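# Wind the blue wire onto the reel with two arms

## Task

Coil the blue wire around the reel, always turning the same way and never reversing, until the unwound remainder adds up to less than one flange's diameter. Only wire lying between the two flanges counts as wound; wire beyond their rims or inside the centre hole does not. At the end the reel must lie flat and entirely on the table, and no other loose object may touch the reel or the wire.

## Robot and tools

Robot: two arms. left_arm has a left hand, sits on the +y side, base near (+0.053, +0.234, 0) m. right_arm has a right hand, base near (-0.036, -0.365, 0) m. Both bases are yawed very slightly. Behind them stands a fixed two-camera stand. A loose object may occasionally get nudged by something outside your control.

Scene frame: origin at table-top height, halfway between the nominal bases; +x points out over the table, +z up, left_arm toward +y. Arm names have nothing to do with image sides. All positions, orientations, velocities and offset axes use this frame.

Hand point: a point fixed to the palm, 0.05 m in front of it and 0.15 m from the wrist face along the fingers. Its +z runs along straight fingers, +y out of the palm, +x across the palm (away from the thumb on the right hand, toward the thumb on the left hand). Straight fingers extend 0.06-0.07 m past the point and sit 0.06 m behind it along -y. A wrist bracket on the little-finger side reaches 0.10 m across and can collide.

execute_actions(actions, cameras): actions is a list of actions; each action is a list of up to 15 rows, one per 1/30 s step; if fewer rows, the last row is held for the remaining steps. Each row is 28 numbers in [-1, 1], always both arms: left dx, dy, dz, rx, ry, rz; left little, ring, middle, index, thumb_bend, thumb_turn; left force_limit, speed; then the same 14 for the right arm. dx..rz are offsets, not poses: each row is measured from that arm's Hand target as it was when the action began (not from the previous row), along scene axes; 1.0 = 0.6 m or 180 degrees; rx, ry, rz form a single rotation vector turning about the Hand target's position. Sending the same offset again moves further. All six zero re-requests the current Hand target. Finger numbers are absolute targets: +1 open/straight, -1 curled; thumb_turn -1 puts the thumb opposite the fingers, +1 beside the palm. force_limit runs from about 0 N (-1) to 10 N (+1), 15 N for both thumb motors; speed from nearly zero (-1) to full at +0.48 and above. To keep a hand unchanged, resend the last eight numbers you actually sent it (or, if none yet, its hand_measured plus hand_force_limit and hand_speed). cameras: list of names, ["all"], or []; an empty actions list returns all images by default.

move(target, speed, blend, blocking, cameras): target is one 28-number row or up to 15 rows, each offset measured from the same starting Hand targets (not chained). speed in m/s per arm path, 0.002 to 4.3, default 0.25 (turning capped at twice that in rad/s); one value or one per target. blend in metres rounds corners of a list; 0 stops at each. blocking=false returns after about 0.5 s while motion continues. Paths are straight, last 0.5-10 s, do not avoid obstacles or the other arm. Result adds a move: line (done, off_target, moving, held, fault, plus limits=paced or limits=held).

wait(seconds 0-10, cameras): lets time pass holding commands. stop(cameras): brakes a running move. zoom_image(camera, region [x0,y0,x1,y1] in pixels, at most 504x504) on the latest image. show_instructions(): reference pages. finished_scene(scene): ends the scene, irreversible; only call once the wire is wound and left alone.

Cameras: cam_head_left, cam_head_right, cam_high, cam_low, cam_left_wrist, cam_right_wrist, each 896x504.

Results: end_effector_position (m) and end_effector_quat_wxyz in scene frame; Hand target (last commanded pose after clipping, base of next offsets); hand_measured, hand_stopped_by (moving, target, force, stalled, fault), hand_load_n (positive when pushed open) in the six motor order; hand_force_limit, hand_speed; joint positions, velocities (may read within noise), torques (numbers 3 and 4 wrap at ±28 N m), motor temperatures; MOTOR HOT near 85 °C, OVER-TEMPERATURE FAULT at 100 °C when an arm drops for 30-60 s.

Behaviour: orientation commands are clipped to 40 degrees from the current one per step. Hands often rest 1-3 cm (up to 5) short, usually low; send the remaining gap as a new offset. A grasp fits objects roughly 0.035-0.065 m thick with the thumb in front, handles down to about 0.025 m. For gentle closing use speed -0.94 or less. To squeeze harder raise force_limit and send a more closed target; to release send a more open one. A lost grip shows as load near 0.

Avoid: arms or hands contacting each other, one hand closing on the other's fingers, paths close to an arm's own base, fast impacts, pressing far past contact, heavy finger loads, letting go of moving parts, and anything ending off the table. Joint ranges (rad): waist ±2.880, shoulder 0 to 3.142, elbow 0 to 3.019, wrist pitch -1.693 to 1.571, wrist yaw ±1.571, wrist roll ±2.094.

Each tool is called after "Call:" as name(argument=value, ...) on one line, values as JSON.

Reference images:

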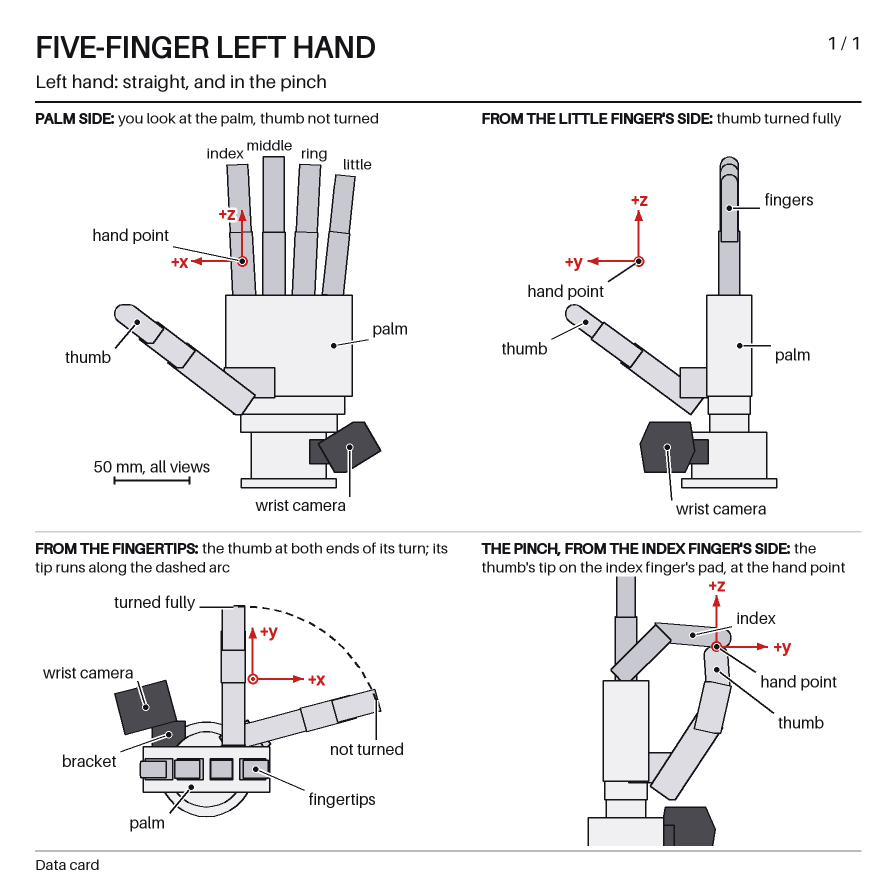

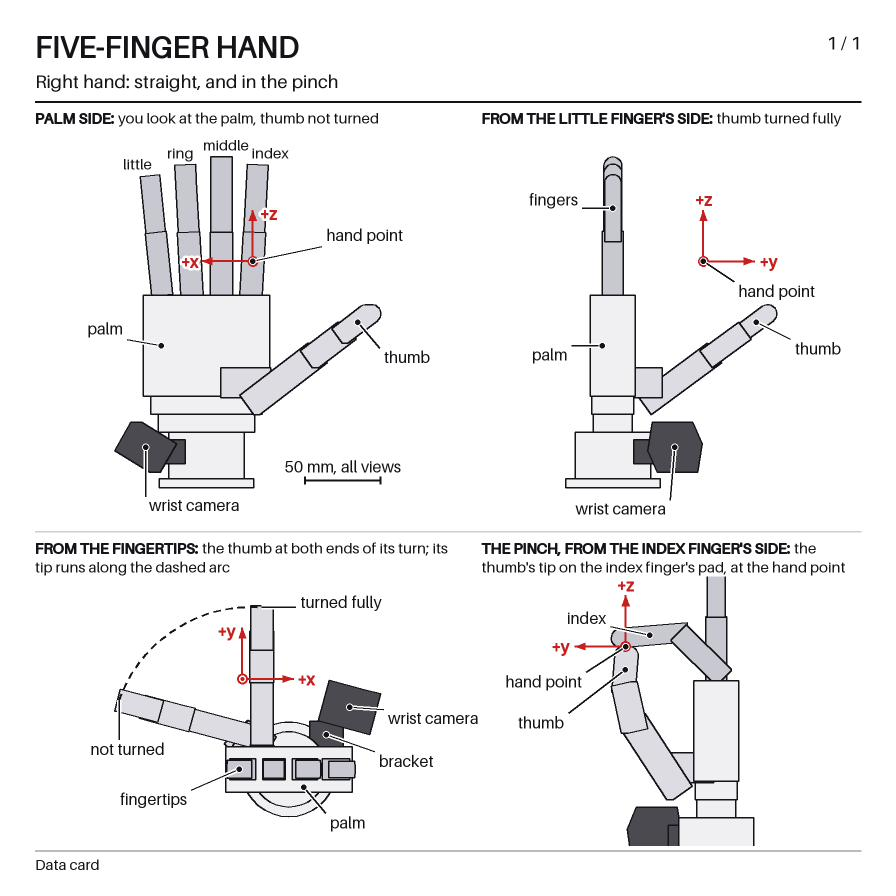

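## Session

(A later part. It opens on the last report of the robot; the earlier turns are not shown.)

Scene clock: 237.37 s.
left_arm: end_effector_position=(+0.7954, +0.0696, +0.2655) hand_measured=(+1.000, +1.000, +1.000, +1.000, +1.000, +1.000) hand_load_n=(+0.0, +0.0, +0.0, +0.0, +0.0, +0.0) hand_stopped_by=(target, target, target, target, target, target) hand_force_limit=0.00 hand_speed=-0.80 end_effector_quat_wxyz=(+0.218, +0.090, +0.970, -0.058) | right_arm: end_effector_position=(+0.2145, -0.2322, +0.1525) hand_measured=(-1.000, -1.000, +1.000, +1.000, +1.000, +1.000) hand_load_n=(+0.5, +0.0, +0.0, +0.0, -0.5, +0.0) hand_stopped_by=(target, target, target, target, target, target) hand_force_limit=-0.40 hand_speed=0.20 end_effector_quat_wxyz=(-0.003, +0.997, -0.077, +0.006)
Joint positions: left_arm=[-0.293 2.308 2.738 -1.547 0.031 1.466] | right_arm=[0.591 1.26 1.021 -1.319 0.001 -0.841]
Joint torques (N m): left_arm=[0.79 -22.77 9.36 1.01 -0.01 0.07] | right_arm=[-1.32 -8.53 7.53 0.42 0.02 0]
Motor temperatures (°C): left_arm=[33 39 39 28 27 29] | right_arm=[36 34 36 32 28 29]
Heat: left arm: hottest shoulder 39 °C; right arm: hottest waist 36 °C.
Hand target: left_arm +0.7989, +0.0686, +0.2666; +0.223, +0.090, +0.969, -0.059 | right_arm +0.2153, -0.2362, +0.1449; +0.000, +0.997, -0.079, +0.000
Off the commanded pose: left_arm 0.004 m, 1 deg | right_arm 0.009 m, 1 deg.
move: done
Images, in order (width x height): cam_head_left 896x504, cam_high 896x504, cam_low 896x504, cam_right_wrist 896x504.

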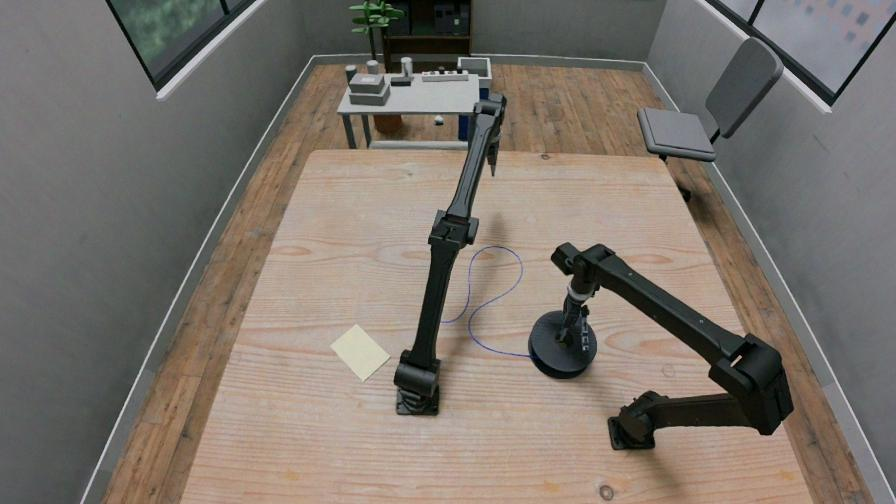

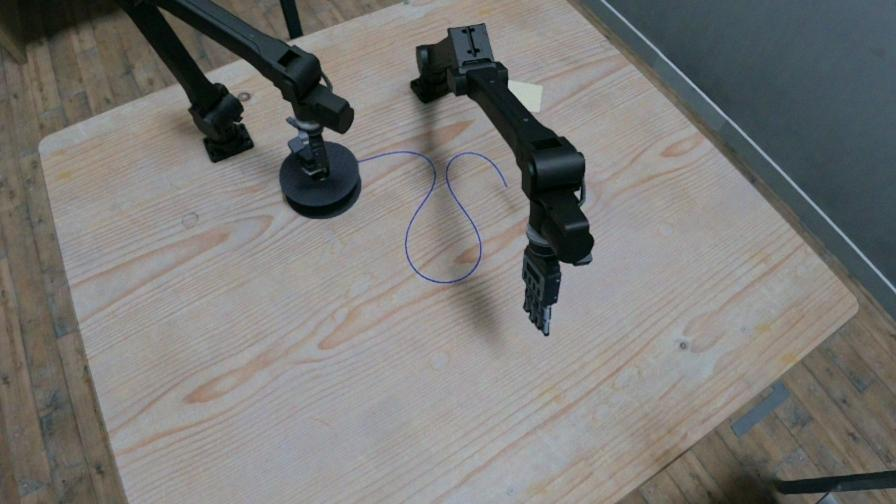

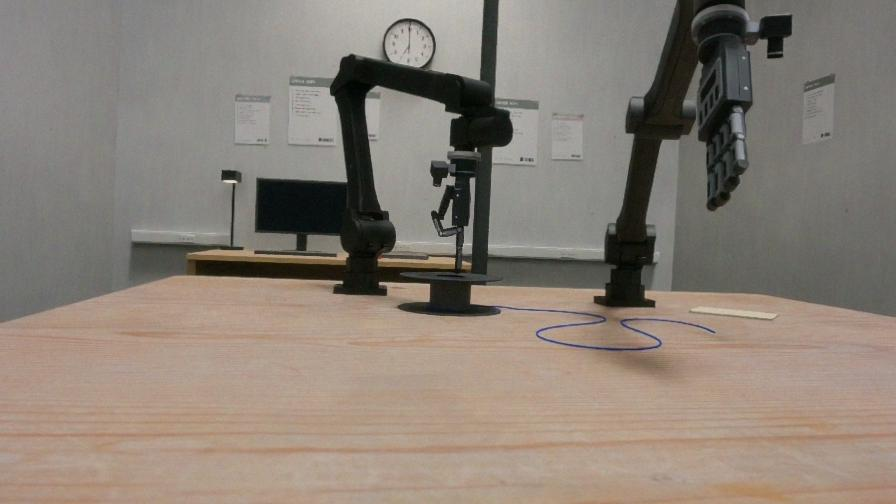

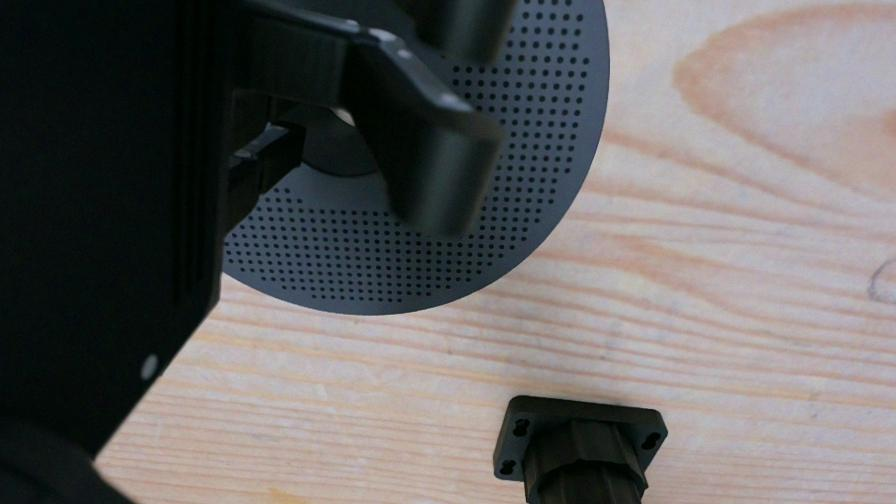

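Call:
move(target=[[0,0,0,0,0,0,1,1,1,1,1,1,0,-0.8,0.010,-0.015,0,0,0,0,-1,-1,1,1,1,1,-0.4,0.2],[0,0,0,0,0,0,1,1,1,1,1,1,0,-0.8,0.010,-0.015,-0.03,0,0,0,-1,-1,1,1,1,1,-0.4,0.2]], speed=0.06, cameras=["cam_head_left","cam_high","cam_low","cam_right_wrist"])

Call:
zoom_image(camera="cam_head_left", region=[520, 300, 610, 390])

Call:
zoom_image(camera="cam_low", region=[380, 200, 520, 330])

Scene clock: 253.13 s.
left_arm: end_effector_position=(+0.7954, +0.0696, +0.2655) hand_measured=(+1.000, +1.000, +1.000, +1.000, +1.000, +1.000) hand_load_n=(+0.0, +0.0, +0.0, +0.0, +0.0, +0.0) hand_stopped_by=(target, target, target, target, target, target) hand_force_limit=0.00 hand_speed=-0.80 end_effector_quat_wxyz=(+0.218, +0.090, +0.970, -0.058) | right_arm: end_effector_position=(+0.2200, -0.2410, +0.1342) hand_measured=(-1.000, -1.000, +1.000, +1.000, +1.000, +1.000) hand_load_n=(+0.0, +0.5, +0.0, +0.0, +0.0, +0.0) hand_stopped_by=(target, target, target, target, target, target) hand_force_limit=-0.40 hand_speed=0.20 end_effector_quat_wxyz=(-0.003, +0.997, -0.076, +0.004)
Joint positions: left_arm=[-0.293 2.308 2.738 -1.547 0.031 1.466] | right_arm=[0.561 1.275 0.984 -1.27 0.001 -0.873]
Joint torques (N m): left_arm=[0.79 -22.83 9.31 0.99 0.01 0.08] | right_arm=[-1.49 -8.47 7.43 0.44 0.02 -0.02]
Heat: left arm: hottest shoulder 39 °C; right arm: hottest waist 36 °C.
Hand target: left_arm +0.7989, +0.0686, +0.2666; +0.223, +0.090, +0.969, -0.059 | right_arm +0.2212, -0.2451, +0.1269; +0.000, +0.997, -0.078, +0.000
Off the commanded pose: left_arm 0.004 m, 1 deg | right_arm 0.009 m, 1 deg.
move: done
Images, in order (width x height): cam_head_left 896x504, cam_high 896x504, cam_low 896x504, cam_right_wrist 896x504.

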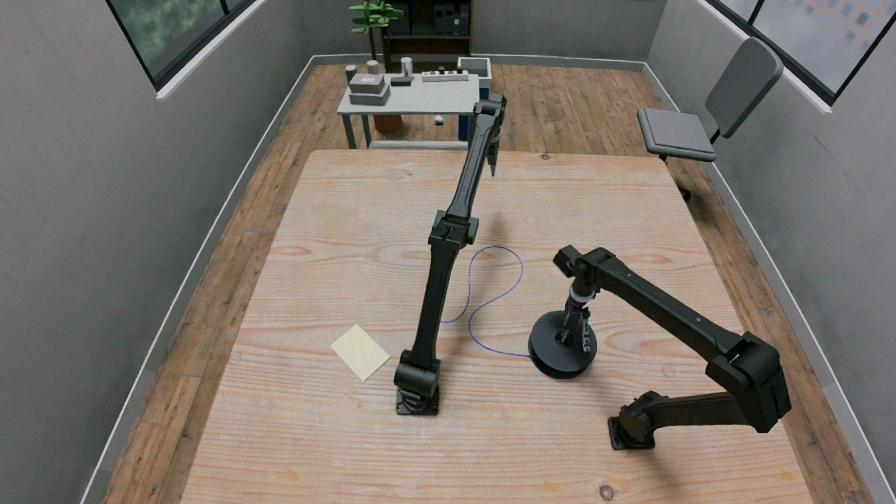

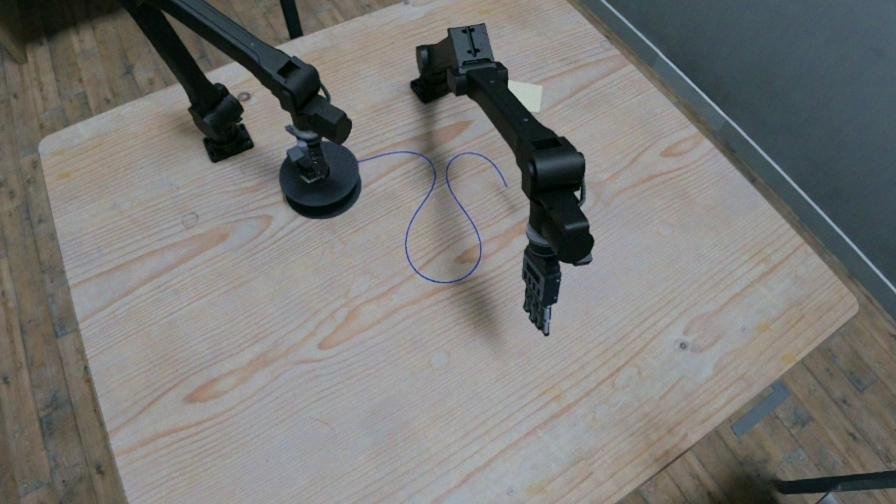

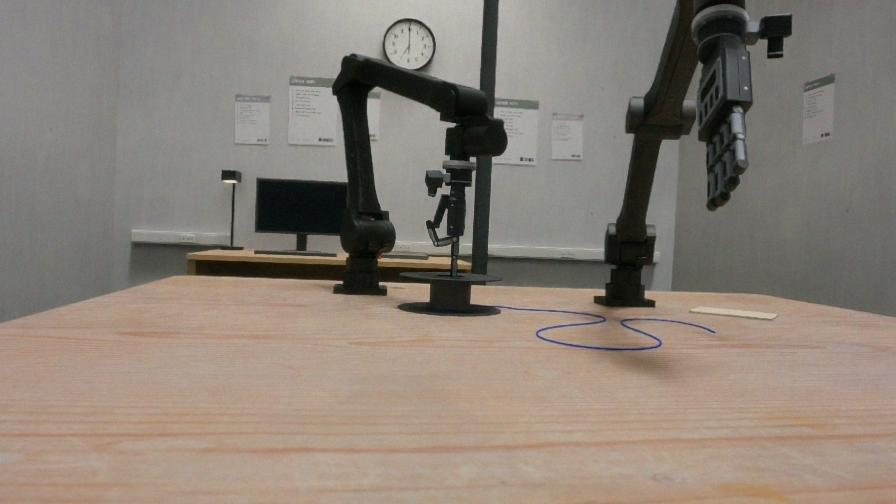

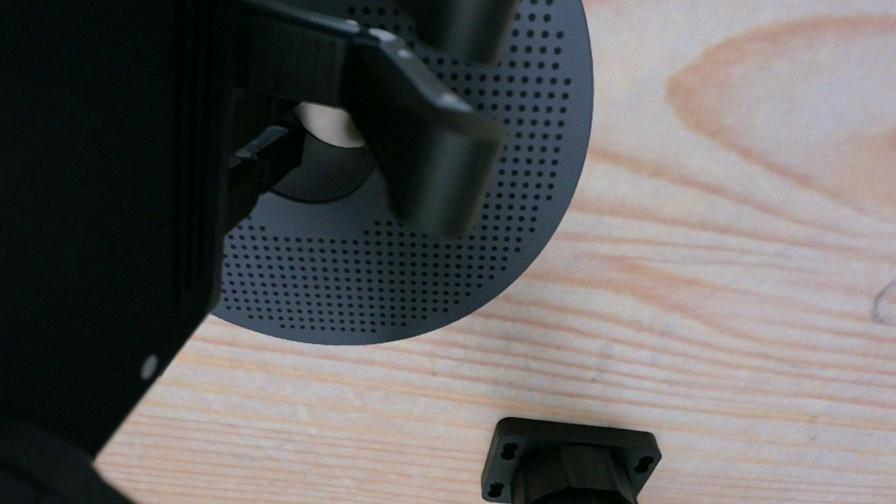

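Scaled by 5.600 from the camera's 896x504 image, which has a finer 1280x720 frame.

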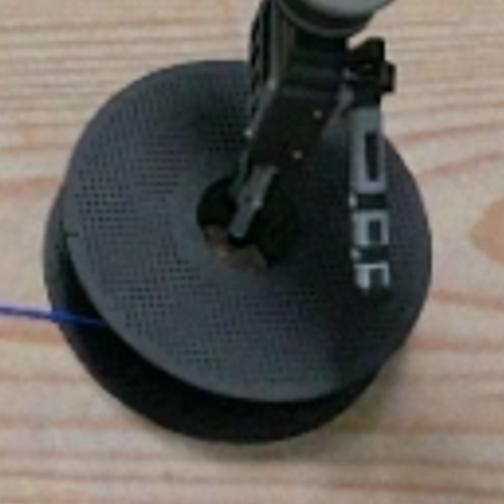

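Scaled by 3.600 from the camera's 896x504 image, which has a finer 1280x720 frame.

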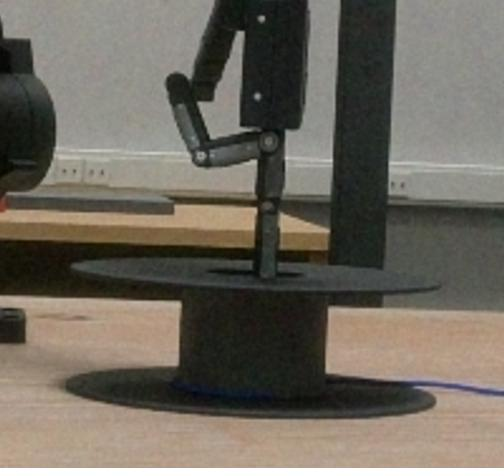

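Call:
move(target=[[0,0,0,0,0,0,1,1,1,1,1,1,0,-0.8,-0.003,-0.005,-0.03,0,0,0,-1,-1,1,1,1,1,-0.4,0.2],[0,0,0,0,0,0,1,1,1,1,1,1,0,-0.8,-0.003,-0.005,-0.068,0,0,0,-1,-1,1,1,1,1,-0.4,0.2]], speed=0.05, cameras=["cam_head_left","cam_high","cam_low","cam_right_wrist"])

Call:
zoom_image(camera="cam_head_left", region=[520, 300, 610, 390])

Call:
zoom_image(camera="cam_low", region=[380, 200, 520, 330])

Call:
zoom_image(camera="cam_high", region=[270, 130, 370, 220])

Scene clock: 289.30 s.
left_arm: end_effector_position=(+0.7954, +0.0696, +0.2655) hand_measured=(+1.000, +1.000, +1.000, +1.000, +1.000, +1.000) hand_load_n=(+0.5, +0.0, +0.0, +0.5, -0.5, +0.0) hand_stopped_by=(target, target, target, target, target, target) hand_force_limit=0.00 hand_speed=-0.80 end_effector_quat_wxyz=(+0.218, +0.090, +0.970, -0.058) | right_arm: end_effector_position=(+0.2196, -0.2433, +0.0934) hand_measured=(-1.000, -1.000, +1.000, +1.000, +1.000, +1.000) hand_load_n=(+0.0, +0.0, +0.0, +0.0, +0.0, +0.0) hand_stopped_by=(target, target, target, target, target, target) hand_force_limit=-0.40 hand_speed=0.20 end_effector_quat_wxyz=(-0.003, +0.997, -0.076, +0.006)
Joint positions: left_arm=[-0.293 2.308 2.738 -1.547 0.031 1.466] | right_arm=[0.556 1.309 0.901 -1.15 0.001 -0.878]
Joint torques (N m): left_arm=[0.85 -22.83 9.35 0.96 0.01 0.05] | right_arm=[-1.67 -8.35 7.05 0.32 0.03 -0.02]
Heat: left arm: hottest shoulder 39 °C; right arm: hottest waist 36 °C.
Hand target: left_arm +0.7989, +0.0686, +0.2666; +0.223, +0.090, +0.969, -0.059 | right_arm +0.2194, -0.2482, +0.0860; +0.000, +0.997, -0.078, +0.000
Off the commanded pose: left_arm 0.004 m, 1 deg | right_arm 0.009 m, 1 deg.
move: done
Images, in order (width x height): cam_head_left 896x504, cam_high 896x504, cam_low 896x504, cam_right_wrist 896x504.

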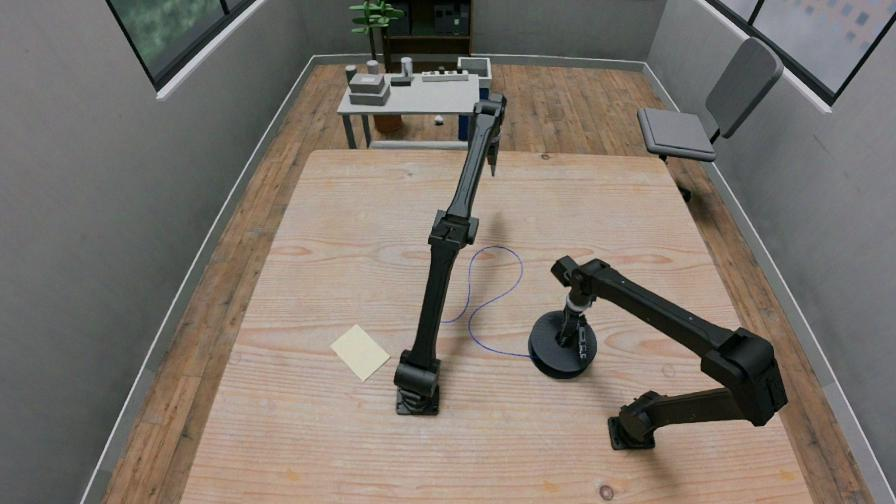

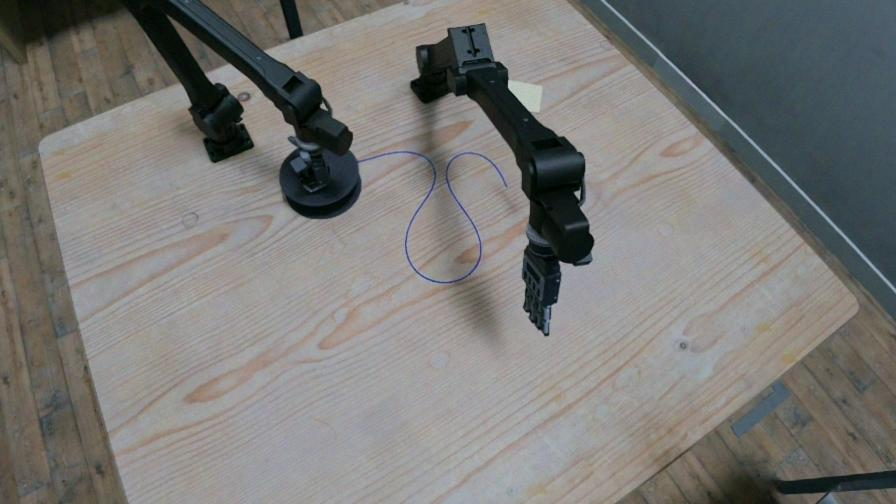

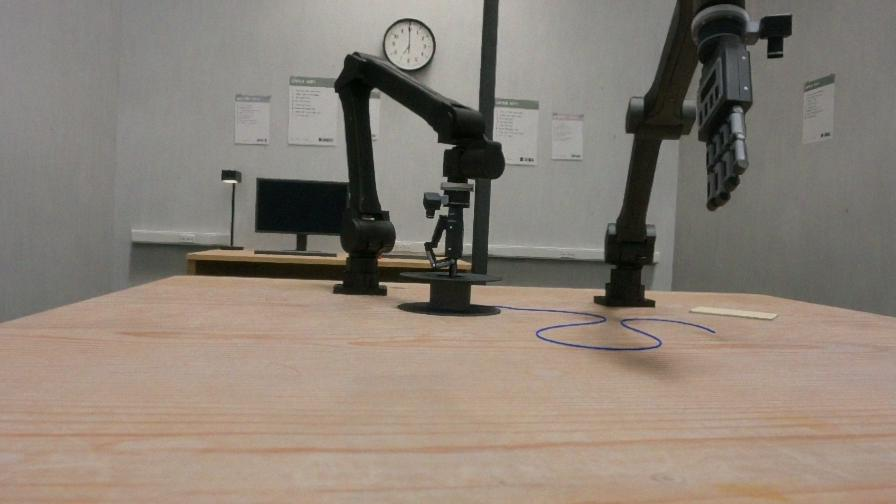

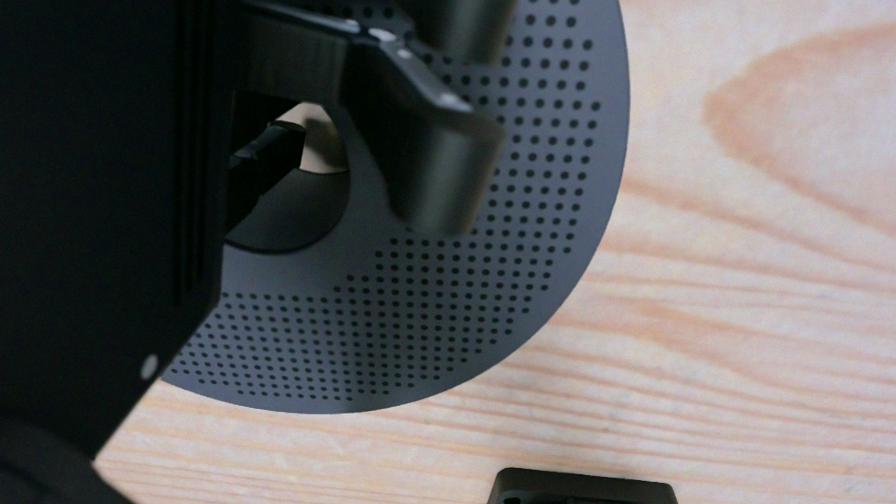

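Scaled by 5.600 from the camera's 896x504 image, which has a finer 1280x720 frame.

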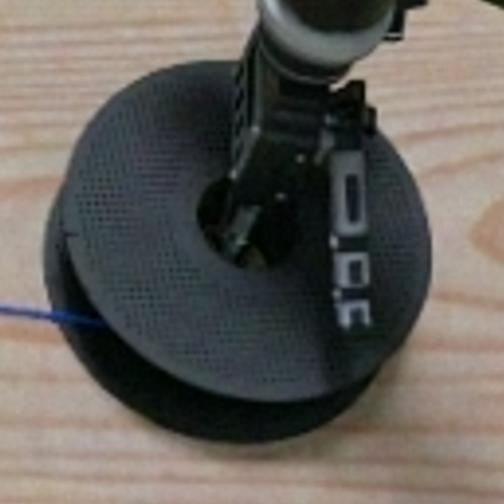

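Scaled by 3.600 from the camera's 896x504 image, which has a finer 1280x720 frame.

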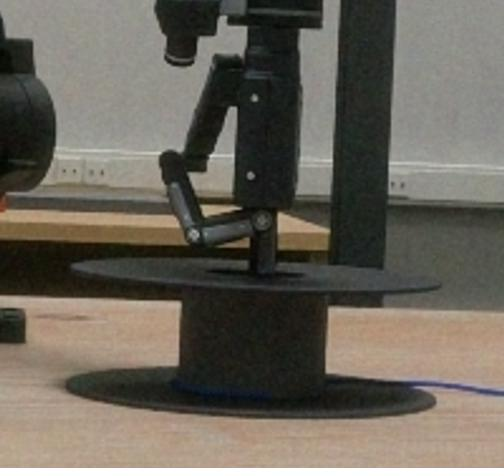

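Scaled by 5.040 from the camera's 896x504 image, which has a finer 1280x720 frame.

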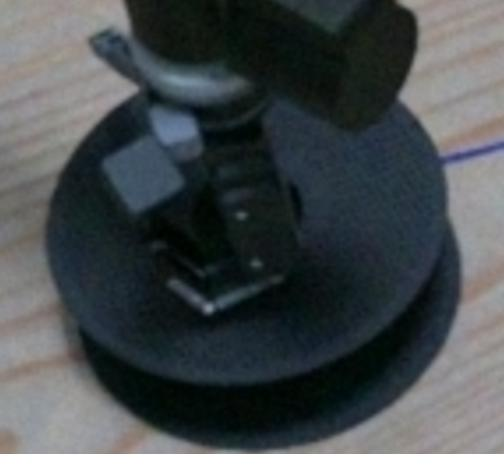

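Call:
execute_actions(actions=[[[0,0,0,0,0,0,1,1,1,1,1,1,0,-0.8,0,0,0,0,0,0,-1,-1,0.1,1,1,1,-0.2,-0.7]],[[0,0,0,0,0,0,1,1,1,1,1,1,0,-0.8,0,0,0,0,0,0,-1,-1,0.1,1,1,1,-0.2,-0.7]],[[0,0,0,0,0,0,1,1,1,1,1,1,0,-0.8,0,0,0,0,0,0,-1,-1,0.1,1,1,1,-0.2,-0.7]]], cameras=["cam_head_left","cam_low","cam_right_wrist"])

Call:
zoom_image(camera="cam_head_left", region=[520, 300, 610, 390])

Scene clock: 300.13 s.
left_arm: end_effector_position=(+0.7954, +0.0696, +0.2655) hand_measured=(+1.000, +1.000, +1.000, +1.000, +1.000, +1.000) hand_load_n=(+0.0, +0.0, +0.0, +0.0, +0.0, +0.0) hand_stopped_by=(target, target, target, target, target, target) hand_force_limit=0.00 hand_speed=-0.80 end_effector_quat_wxyz=(+0.218, +0.090, +0.970, -0.058) | right_arm: end_effector_position=(+0.2198, -0.2424, +0.0932) hand_measured=(-1.000, -1.000, +0.618, +1.000, +1.000, +1.000) hand_load_n=(+0.0, +0.0, +6.5, -5.5, +0.0, +0.0) hand_stopped_by=(target, target, force, target, target, target) hand_force_limit=-0.20 hand_speed=-0.70 end_effector_quat_wxyz=(-0.006, +0.997, -0.075, +0.005)
Joint positions: left_arm=[-0.293 2.308 2.738 -1.547 0.031 1.466] | right_arm=[0.556 1.309 0.901 -1.148 -0.003 -0.879]
Joint torques (N m): left_arm=[0.91 -22.77 9.36 1.01 0 0.07] | right_arm=[-1.55 -8.64 7.06 0.31 0.19 -0.01]
Heat: left arm: hottest shoulder 39 °C; right arm: hottest waist 36 °C.
Hand target: left_arm +0.7989, +0.0686, +0.2666; +0.223, +0.090, +0.969, -0.059 | right_arm +0.2194, -0.2482, +0.0861; +0.000, +0.997, -0.078, +0.000
Off the commanded pose: left_arm 0.004 m, 1 deg | right_arm 0.009 m, 1 deg.
Images, in order (width x height): cam_head_left 896x504, cam_low 896x504, cam_right_wrist 896x504.

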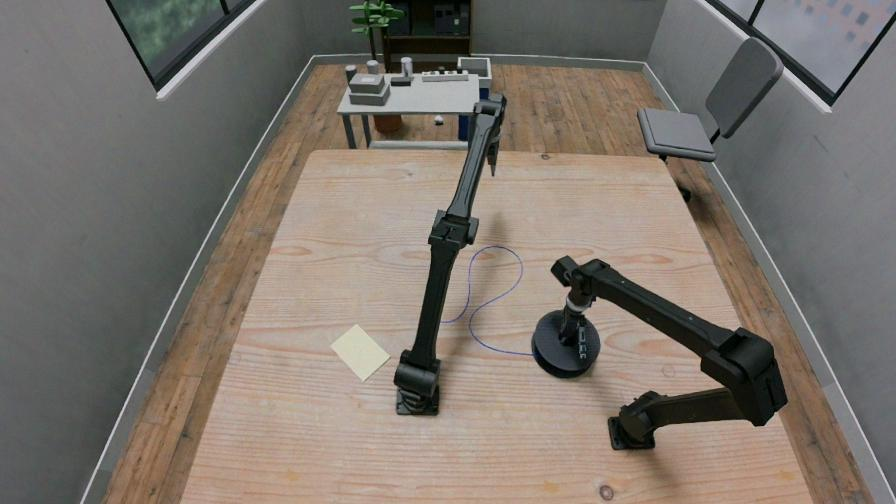

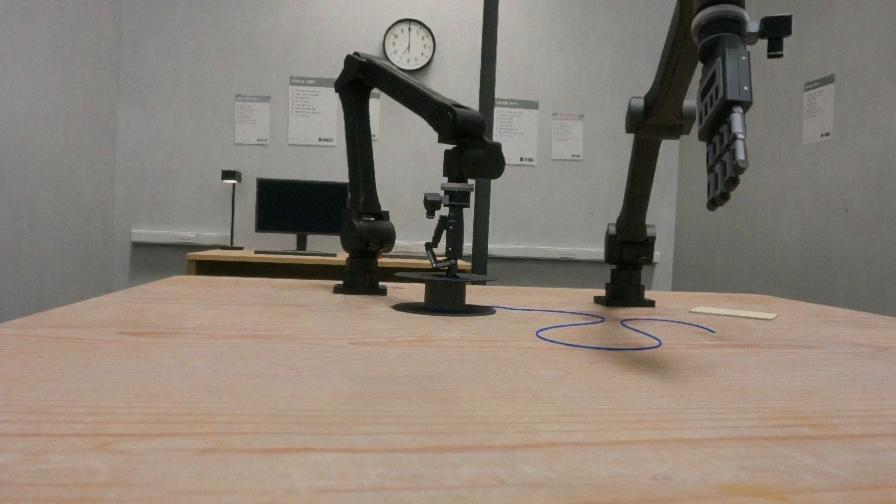

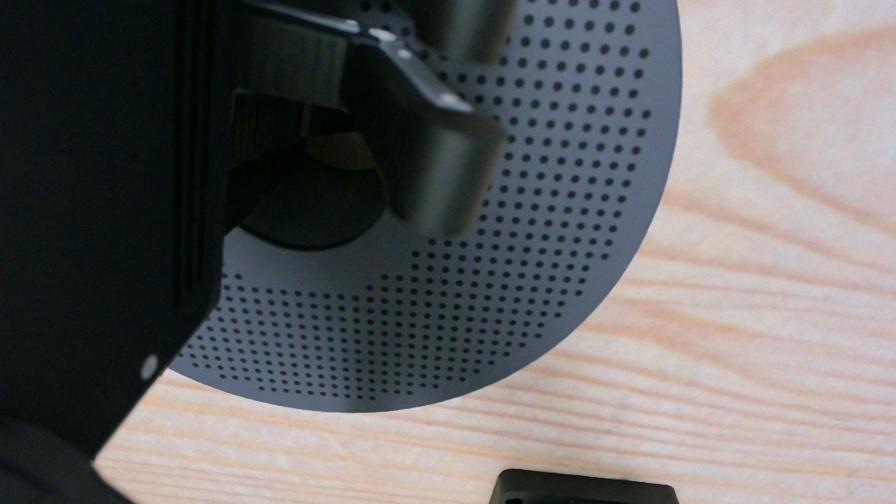

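Scaled by 5.600 from the camera's 896x504 image, which has a finer 1280x720 frame.

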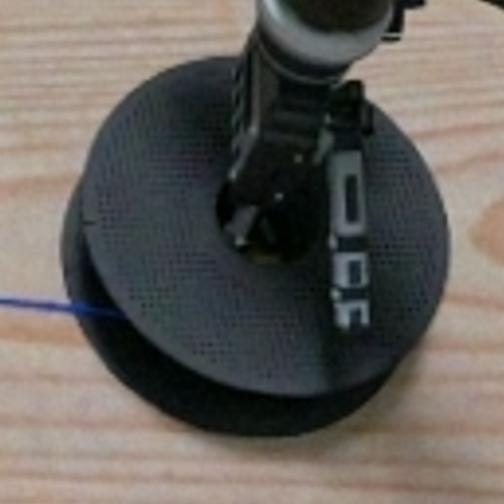

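Call:
move(target=[[0,0,0,0,0,0,1,1,1,1,1,1,0,-0.8,0.0195,-0.0048,0,0,0,0.0833,-1,-1,0.1,1,1,1,-0.2,-0.7],[0,0,0,0,0,0,1,1,1,1,1,1,0,-0.8,0.0395,-0.0045,0,0,0,0.1667,-1,-1,0.1,1,1,1,-0.2,-0.7],[0,0,0,0,0,0,1,1,1,1,1,1,0,-0.8,0.0588,0.001,0,0,0,0.25,-1,-1,0.1,1,1,1,-0.2,-0.7],[0,0,0,0,0,0,1,1,1,1,1,1,0,-0.8,0.076,0.0113,0,0,0,0.3333,-1,-1,0.1,1,1,1,-0.2,-0.7]], speed=0.2, blend=0.005, cameras=["cam_head_left","cam_high","cam_low"])

Call:
zoom_image(camera="cam_head_left", region=[520, 300, 610, 390])

Call:
zoom_image(camera="cam_low", region=[380, 200, 520, 330])

Scene clock: 358.10 s.
left_arm: end_effector_position=(+0.7954, +0.0696, +0.2655) hand_measured=(+1.000, +1.000, +1.000, +1.000, +1.000, +1.000) hand_load_n=(+0.0, +0.0, +0.0, +0.0, +0.0, +0.0) hand_stopped_by=(target, target, target, target, target, target) hand_force_limit=0.00 hand_speed=-0.80 end_effector_quat_wxyz=(+0.218, +0.090, +0.970, -0.058) | right_arm: end_effector_position=(+0.2716, -0.2421, +0.0937) hand_measured=(-1.000, -1.000, +0.618, +1.000, +1.000, +1.000) hand_load_n=(+0.0, +0.0, +4.0, -5.5, -0.5, +0.0) hand_stopped_by=(target, target, force, target, target, target) hand_force_limit=-0.20 hand_speed=-0.70 end_effector_quat_wxyz=(-0.001, +0.909, +0.417, +0.008)
Joint positions: left_arm=[-0.293 2.308 2.738 -1.547 0.031 1.466] | right_arm=[0.599 1.29 0.883 -1.148 0 -1.847]
Joint torques (N m): left_arm=[0.62 -22.83 9.36 0.95 -0.01 0.07] | right_arm=[0.5 -8.94 6.49 0.17 0.05 -0.11]
Heat: left arm: hottest shoulder 40 °C; right arm: hottest waist 36 °C.
Hand target: left_arm +0.7989, +0.0686, +0.2666; +0.223, +0.090, +0.969, -0.059 | right_arm +0.2650, -0.2414, +0.0861; +0.000, +0.903, +0.430, +0.000
Off the commanded pose: left_arm 0.004 m, 1 deg | right_arm 0.010 m, 2 deg.
move: done
Images, in order (width x height): cam_head_left 896x504, cam_high 896x504, cam_low 896x504.

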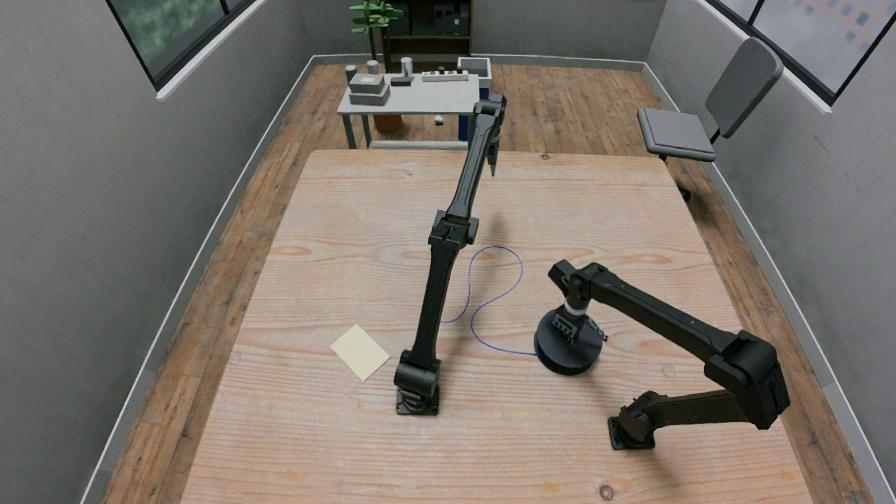

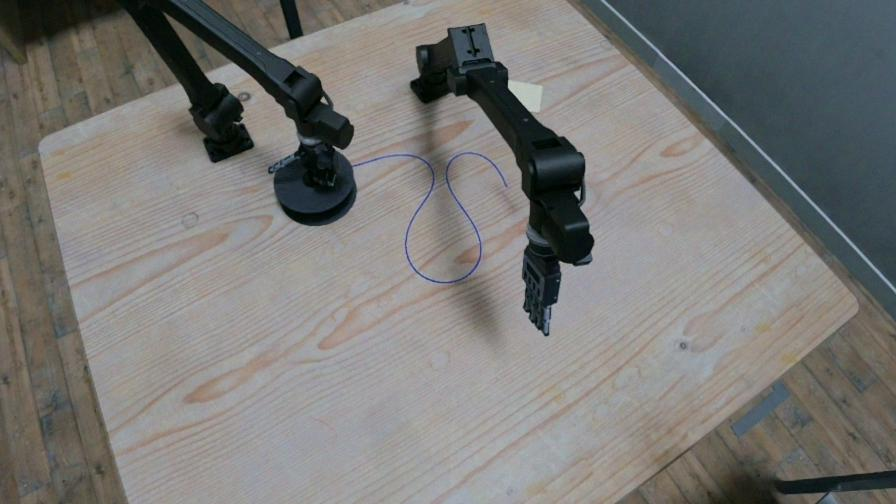

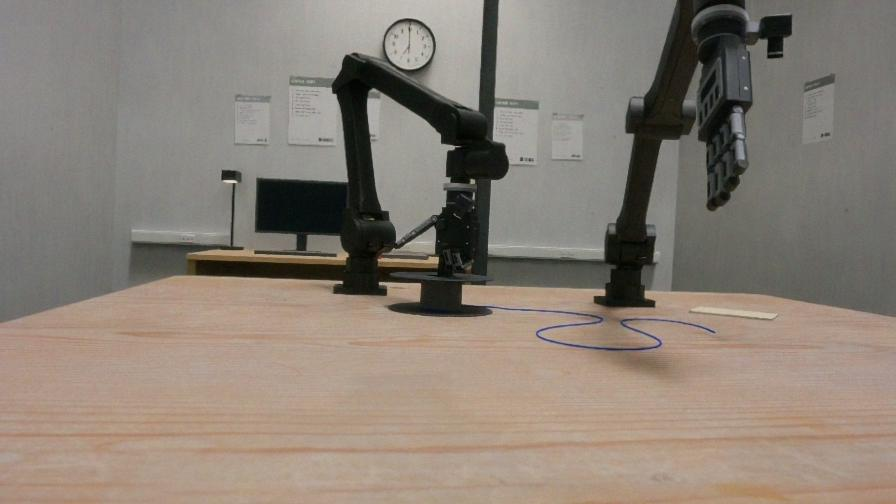

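Scaled by 5.600 from the camera's 896x504 image, which has a finer 1280x720 frame.

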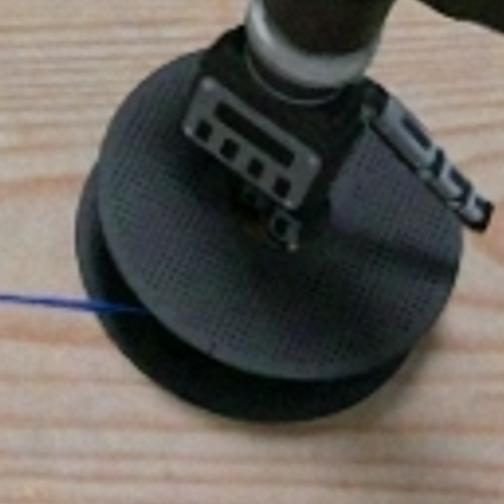

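Scaled by 3.600 from the camera's 896x504 image, which has a finer 1280x720 frame.

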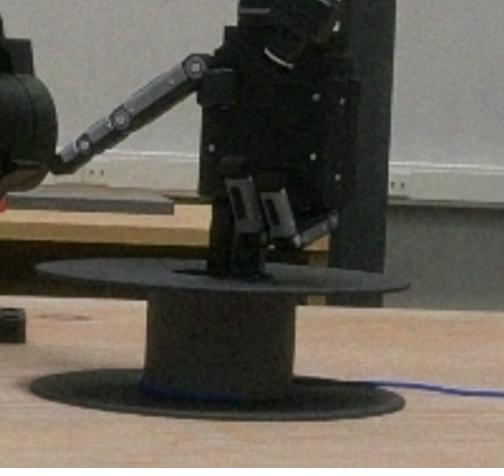

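Call:
move(target=[[0,0,0,0,0,0,1,1,1,1,1,1,0,-0.8,0,0,0,0,0,0,-1,-1,1,1,1,1,-0.2,0],[0,0,0,0,0,0,1,1,1,1,1,1,0,-0.8,0.0195,-0.0157,0,0,0,0,-1,-1,1,1,1,1,-0.2,0],[0,0,0,0,0,0,1,1,1,1,1,1,0,-0.8,0.0195,-0.0157,0.115,0,0,0,-1,-1,1,1,1,1,-0.2,0],[0,0,0,0,0,0,1,1,1,1,1,1,0,-0.8,-0.141,0.0198,0.115,0,0,-0.6,-1,-1,1,1,1,1,-0.2,0],[0,0,0,0,0,0,1,1,1,1,1,1,0,-0.8,-0.0447,0.1613,0.115,0,0,0.8,-1,-1,1,1,1,1,-0.2,0]], speed=[0.1,0.1,0.15,0.6,0.6], blend=[0,0,0.01,0.05,0], cameras=["cam_head_left","cam_high","cam_low","cam_right_wrist"])

Call:
zoom_image(camera="cam_head_left", region=[520, 300, 610, 390])

Call:
zoom_image(camera="cam_low", region=[380, 200, 520, 330])

Call:
zoom_image(camera="cam_high", region=[260, 130, 360, 230])

Scene clock: 423.63 s.
left_arm: end_effector_position=(+0.7954, +0.0696, +0.2655) hand_measured=(+1.000, +1.000, +1.000, +1.000, +1.000, +1.000) hand_load_n=(+0.0, +0.0, +0.0, +0.0, +0.0, +0.0) hand_stopped_by=(target, target, target, target, target, target) hand_force_limit=0.00 hand_speed=-0.80 end_effector_quat_wxyz=(+0.218, +0.090, +0.970, -0.058) | right_arm: end_effector_position=(+0.2455, -0.1449, +0.1576) hand_measured=(-1.000, -1.000, +1.000, +1.000, +1.000, +1.000) hand_load_n=(+0.0, +0.0, +0.0, +0.0, +0.0, +0.0) hand_stopped_by=(target, target, target, target, target, target) hand_force_limit=-0.20 hand_speed=0.00 end_effector_quat_wxyz=(+0.005, -0.128, +0.992, +0.003)
Joint positions: left_arm=[-0.293 2.308 2.738 -1.547 0.031 1.466] | right_arm=[0.539 1.155 0.946 -1.349 -0.002 1.838]
Joint torques (N m): left_arm=[1.03 -22.83 9.37 0.98 0.01 0.09] | right_arm=[0.44 -8.35 7.87 -0.47 0.12 0.1]
Heat: left arm: hottest shoulder 40 °C; right arm: hottest waist 35 °C.
Hand target: left_arm +0.7989, +0.0686, +0.2666; +0.223, +0.090, +0.969, -0.059 | right_arm +0.2381, -0.1447, +0.1550; +0.000, -0.131, +0.991, +0.000
Off the commanded pose: left_arm 0.004 m, 1 deg | right_arm 0.008 m, 1 deg.
move: done
Images, in order (width x height): cam_head_left 896x504, cam_high 896x504, cam_low 896x504, cam_right_wrist 896x504.

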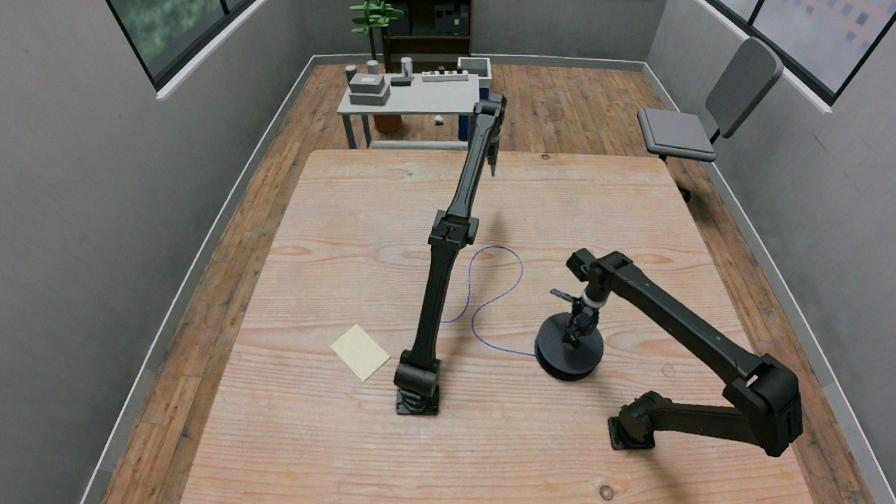

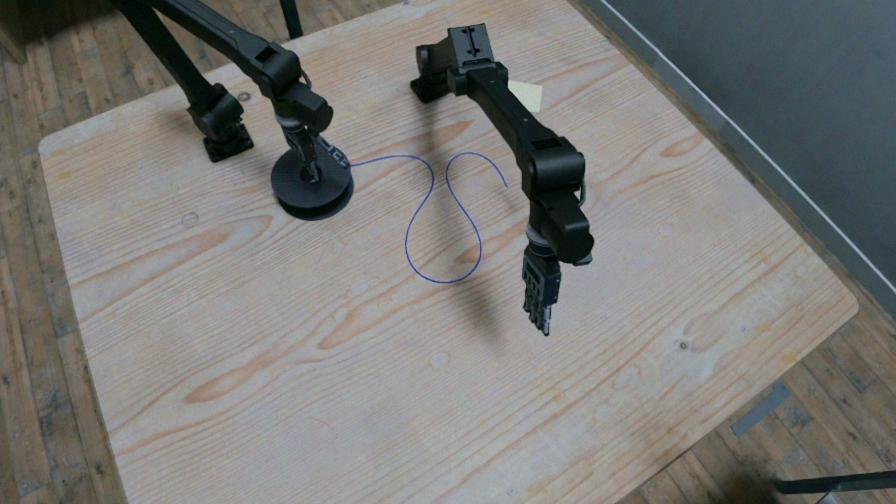

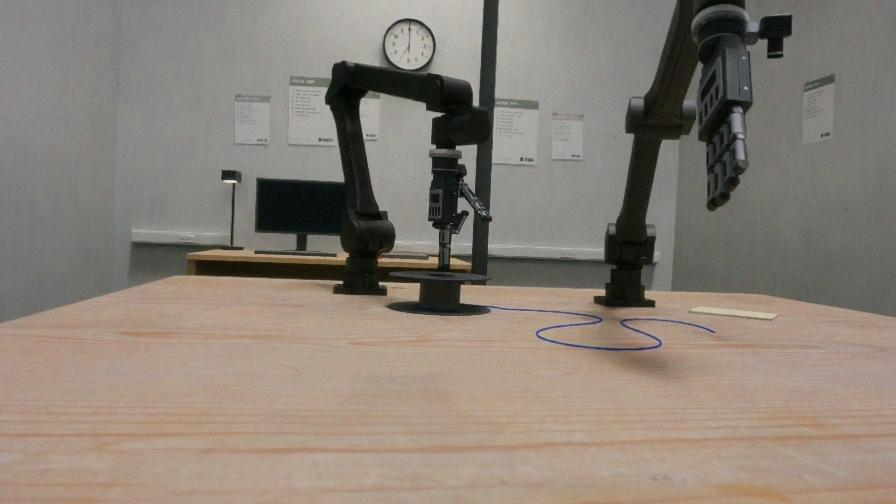

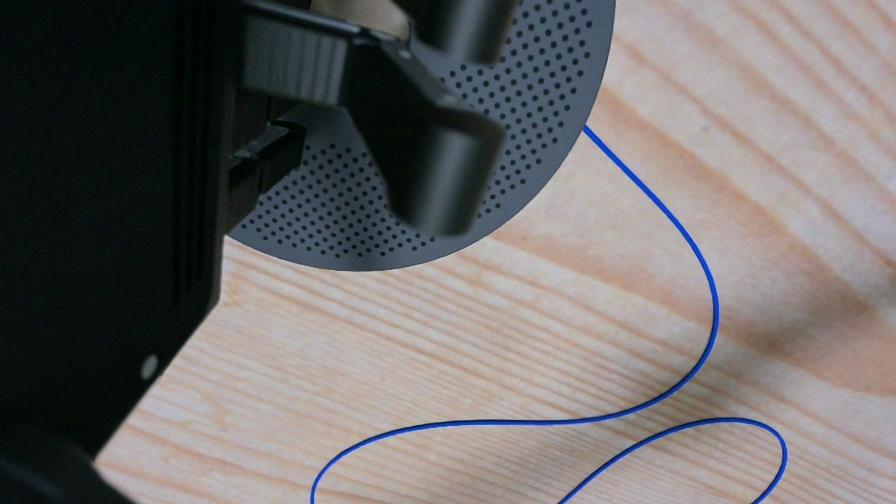

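Scaled by 5.600 from the camera's 896x504 image, which has a finer 1280x720 frame.

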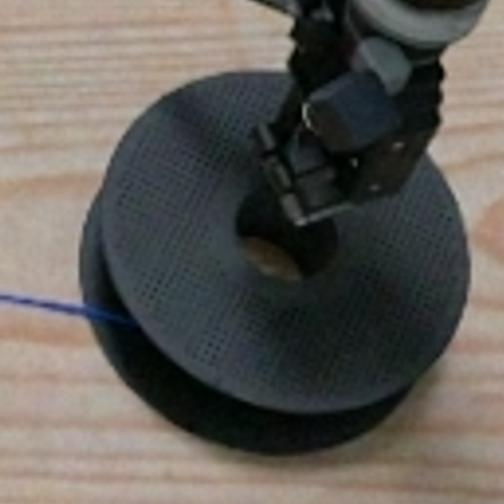

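Scaled by 3.600 from the camera's 896x504 image, which has a finer 1280x720 frame.

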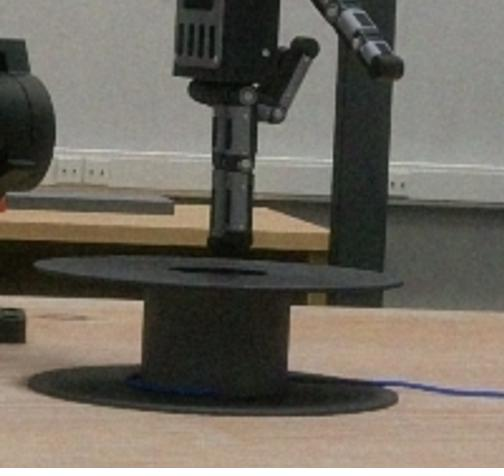

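Scaled by 5.040 from the camera's 896x504 image, which has a finer 1280x720 frame.

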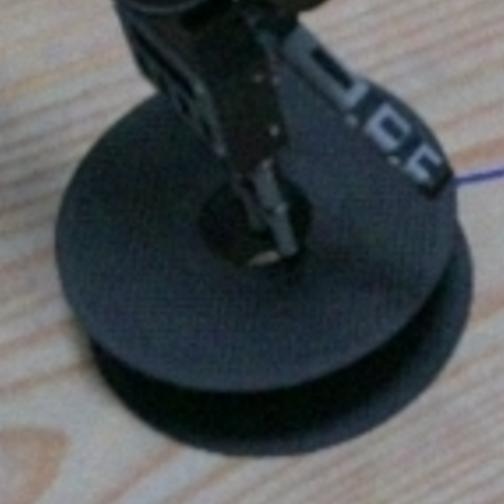

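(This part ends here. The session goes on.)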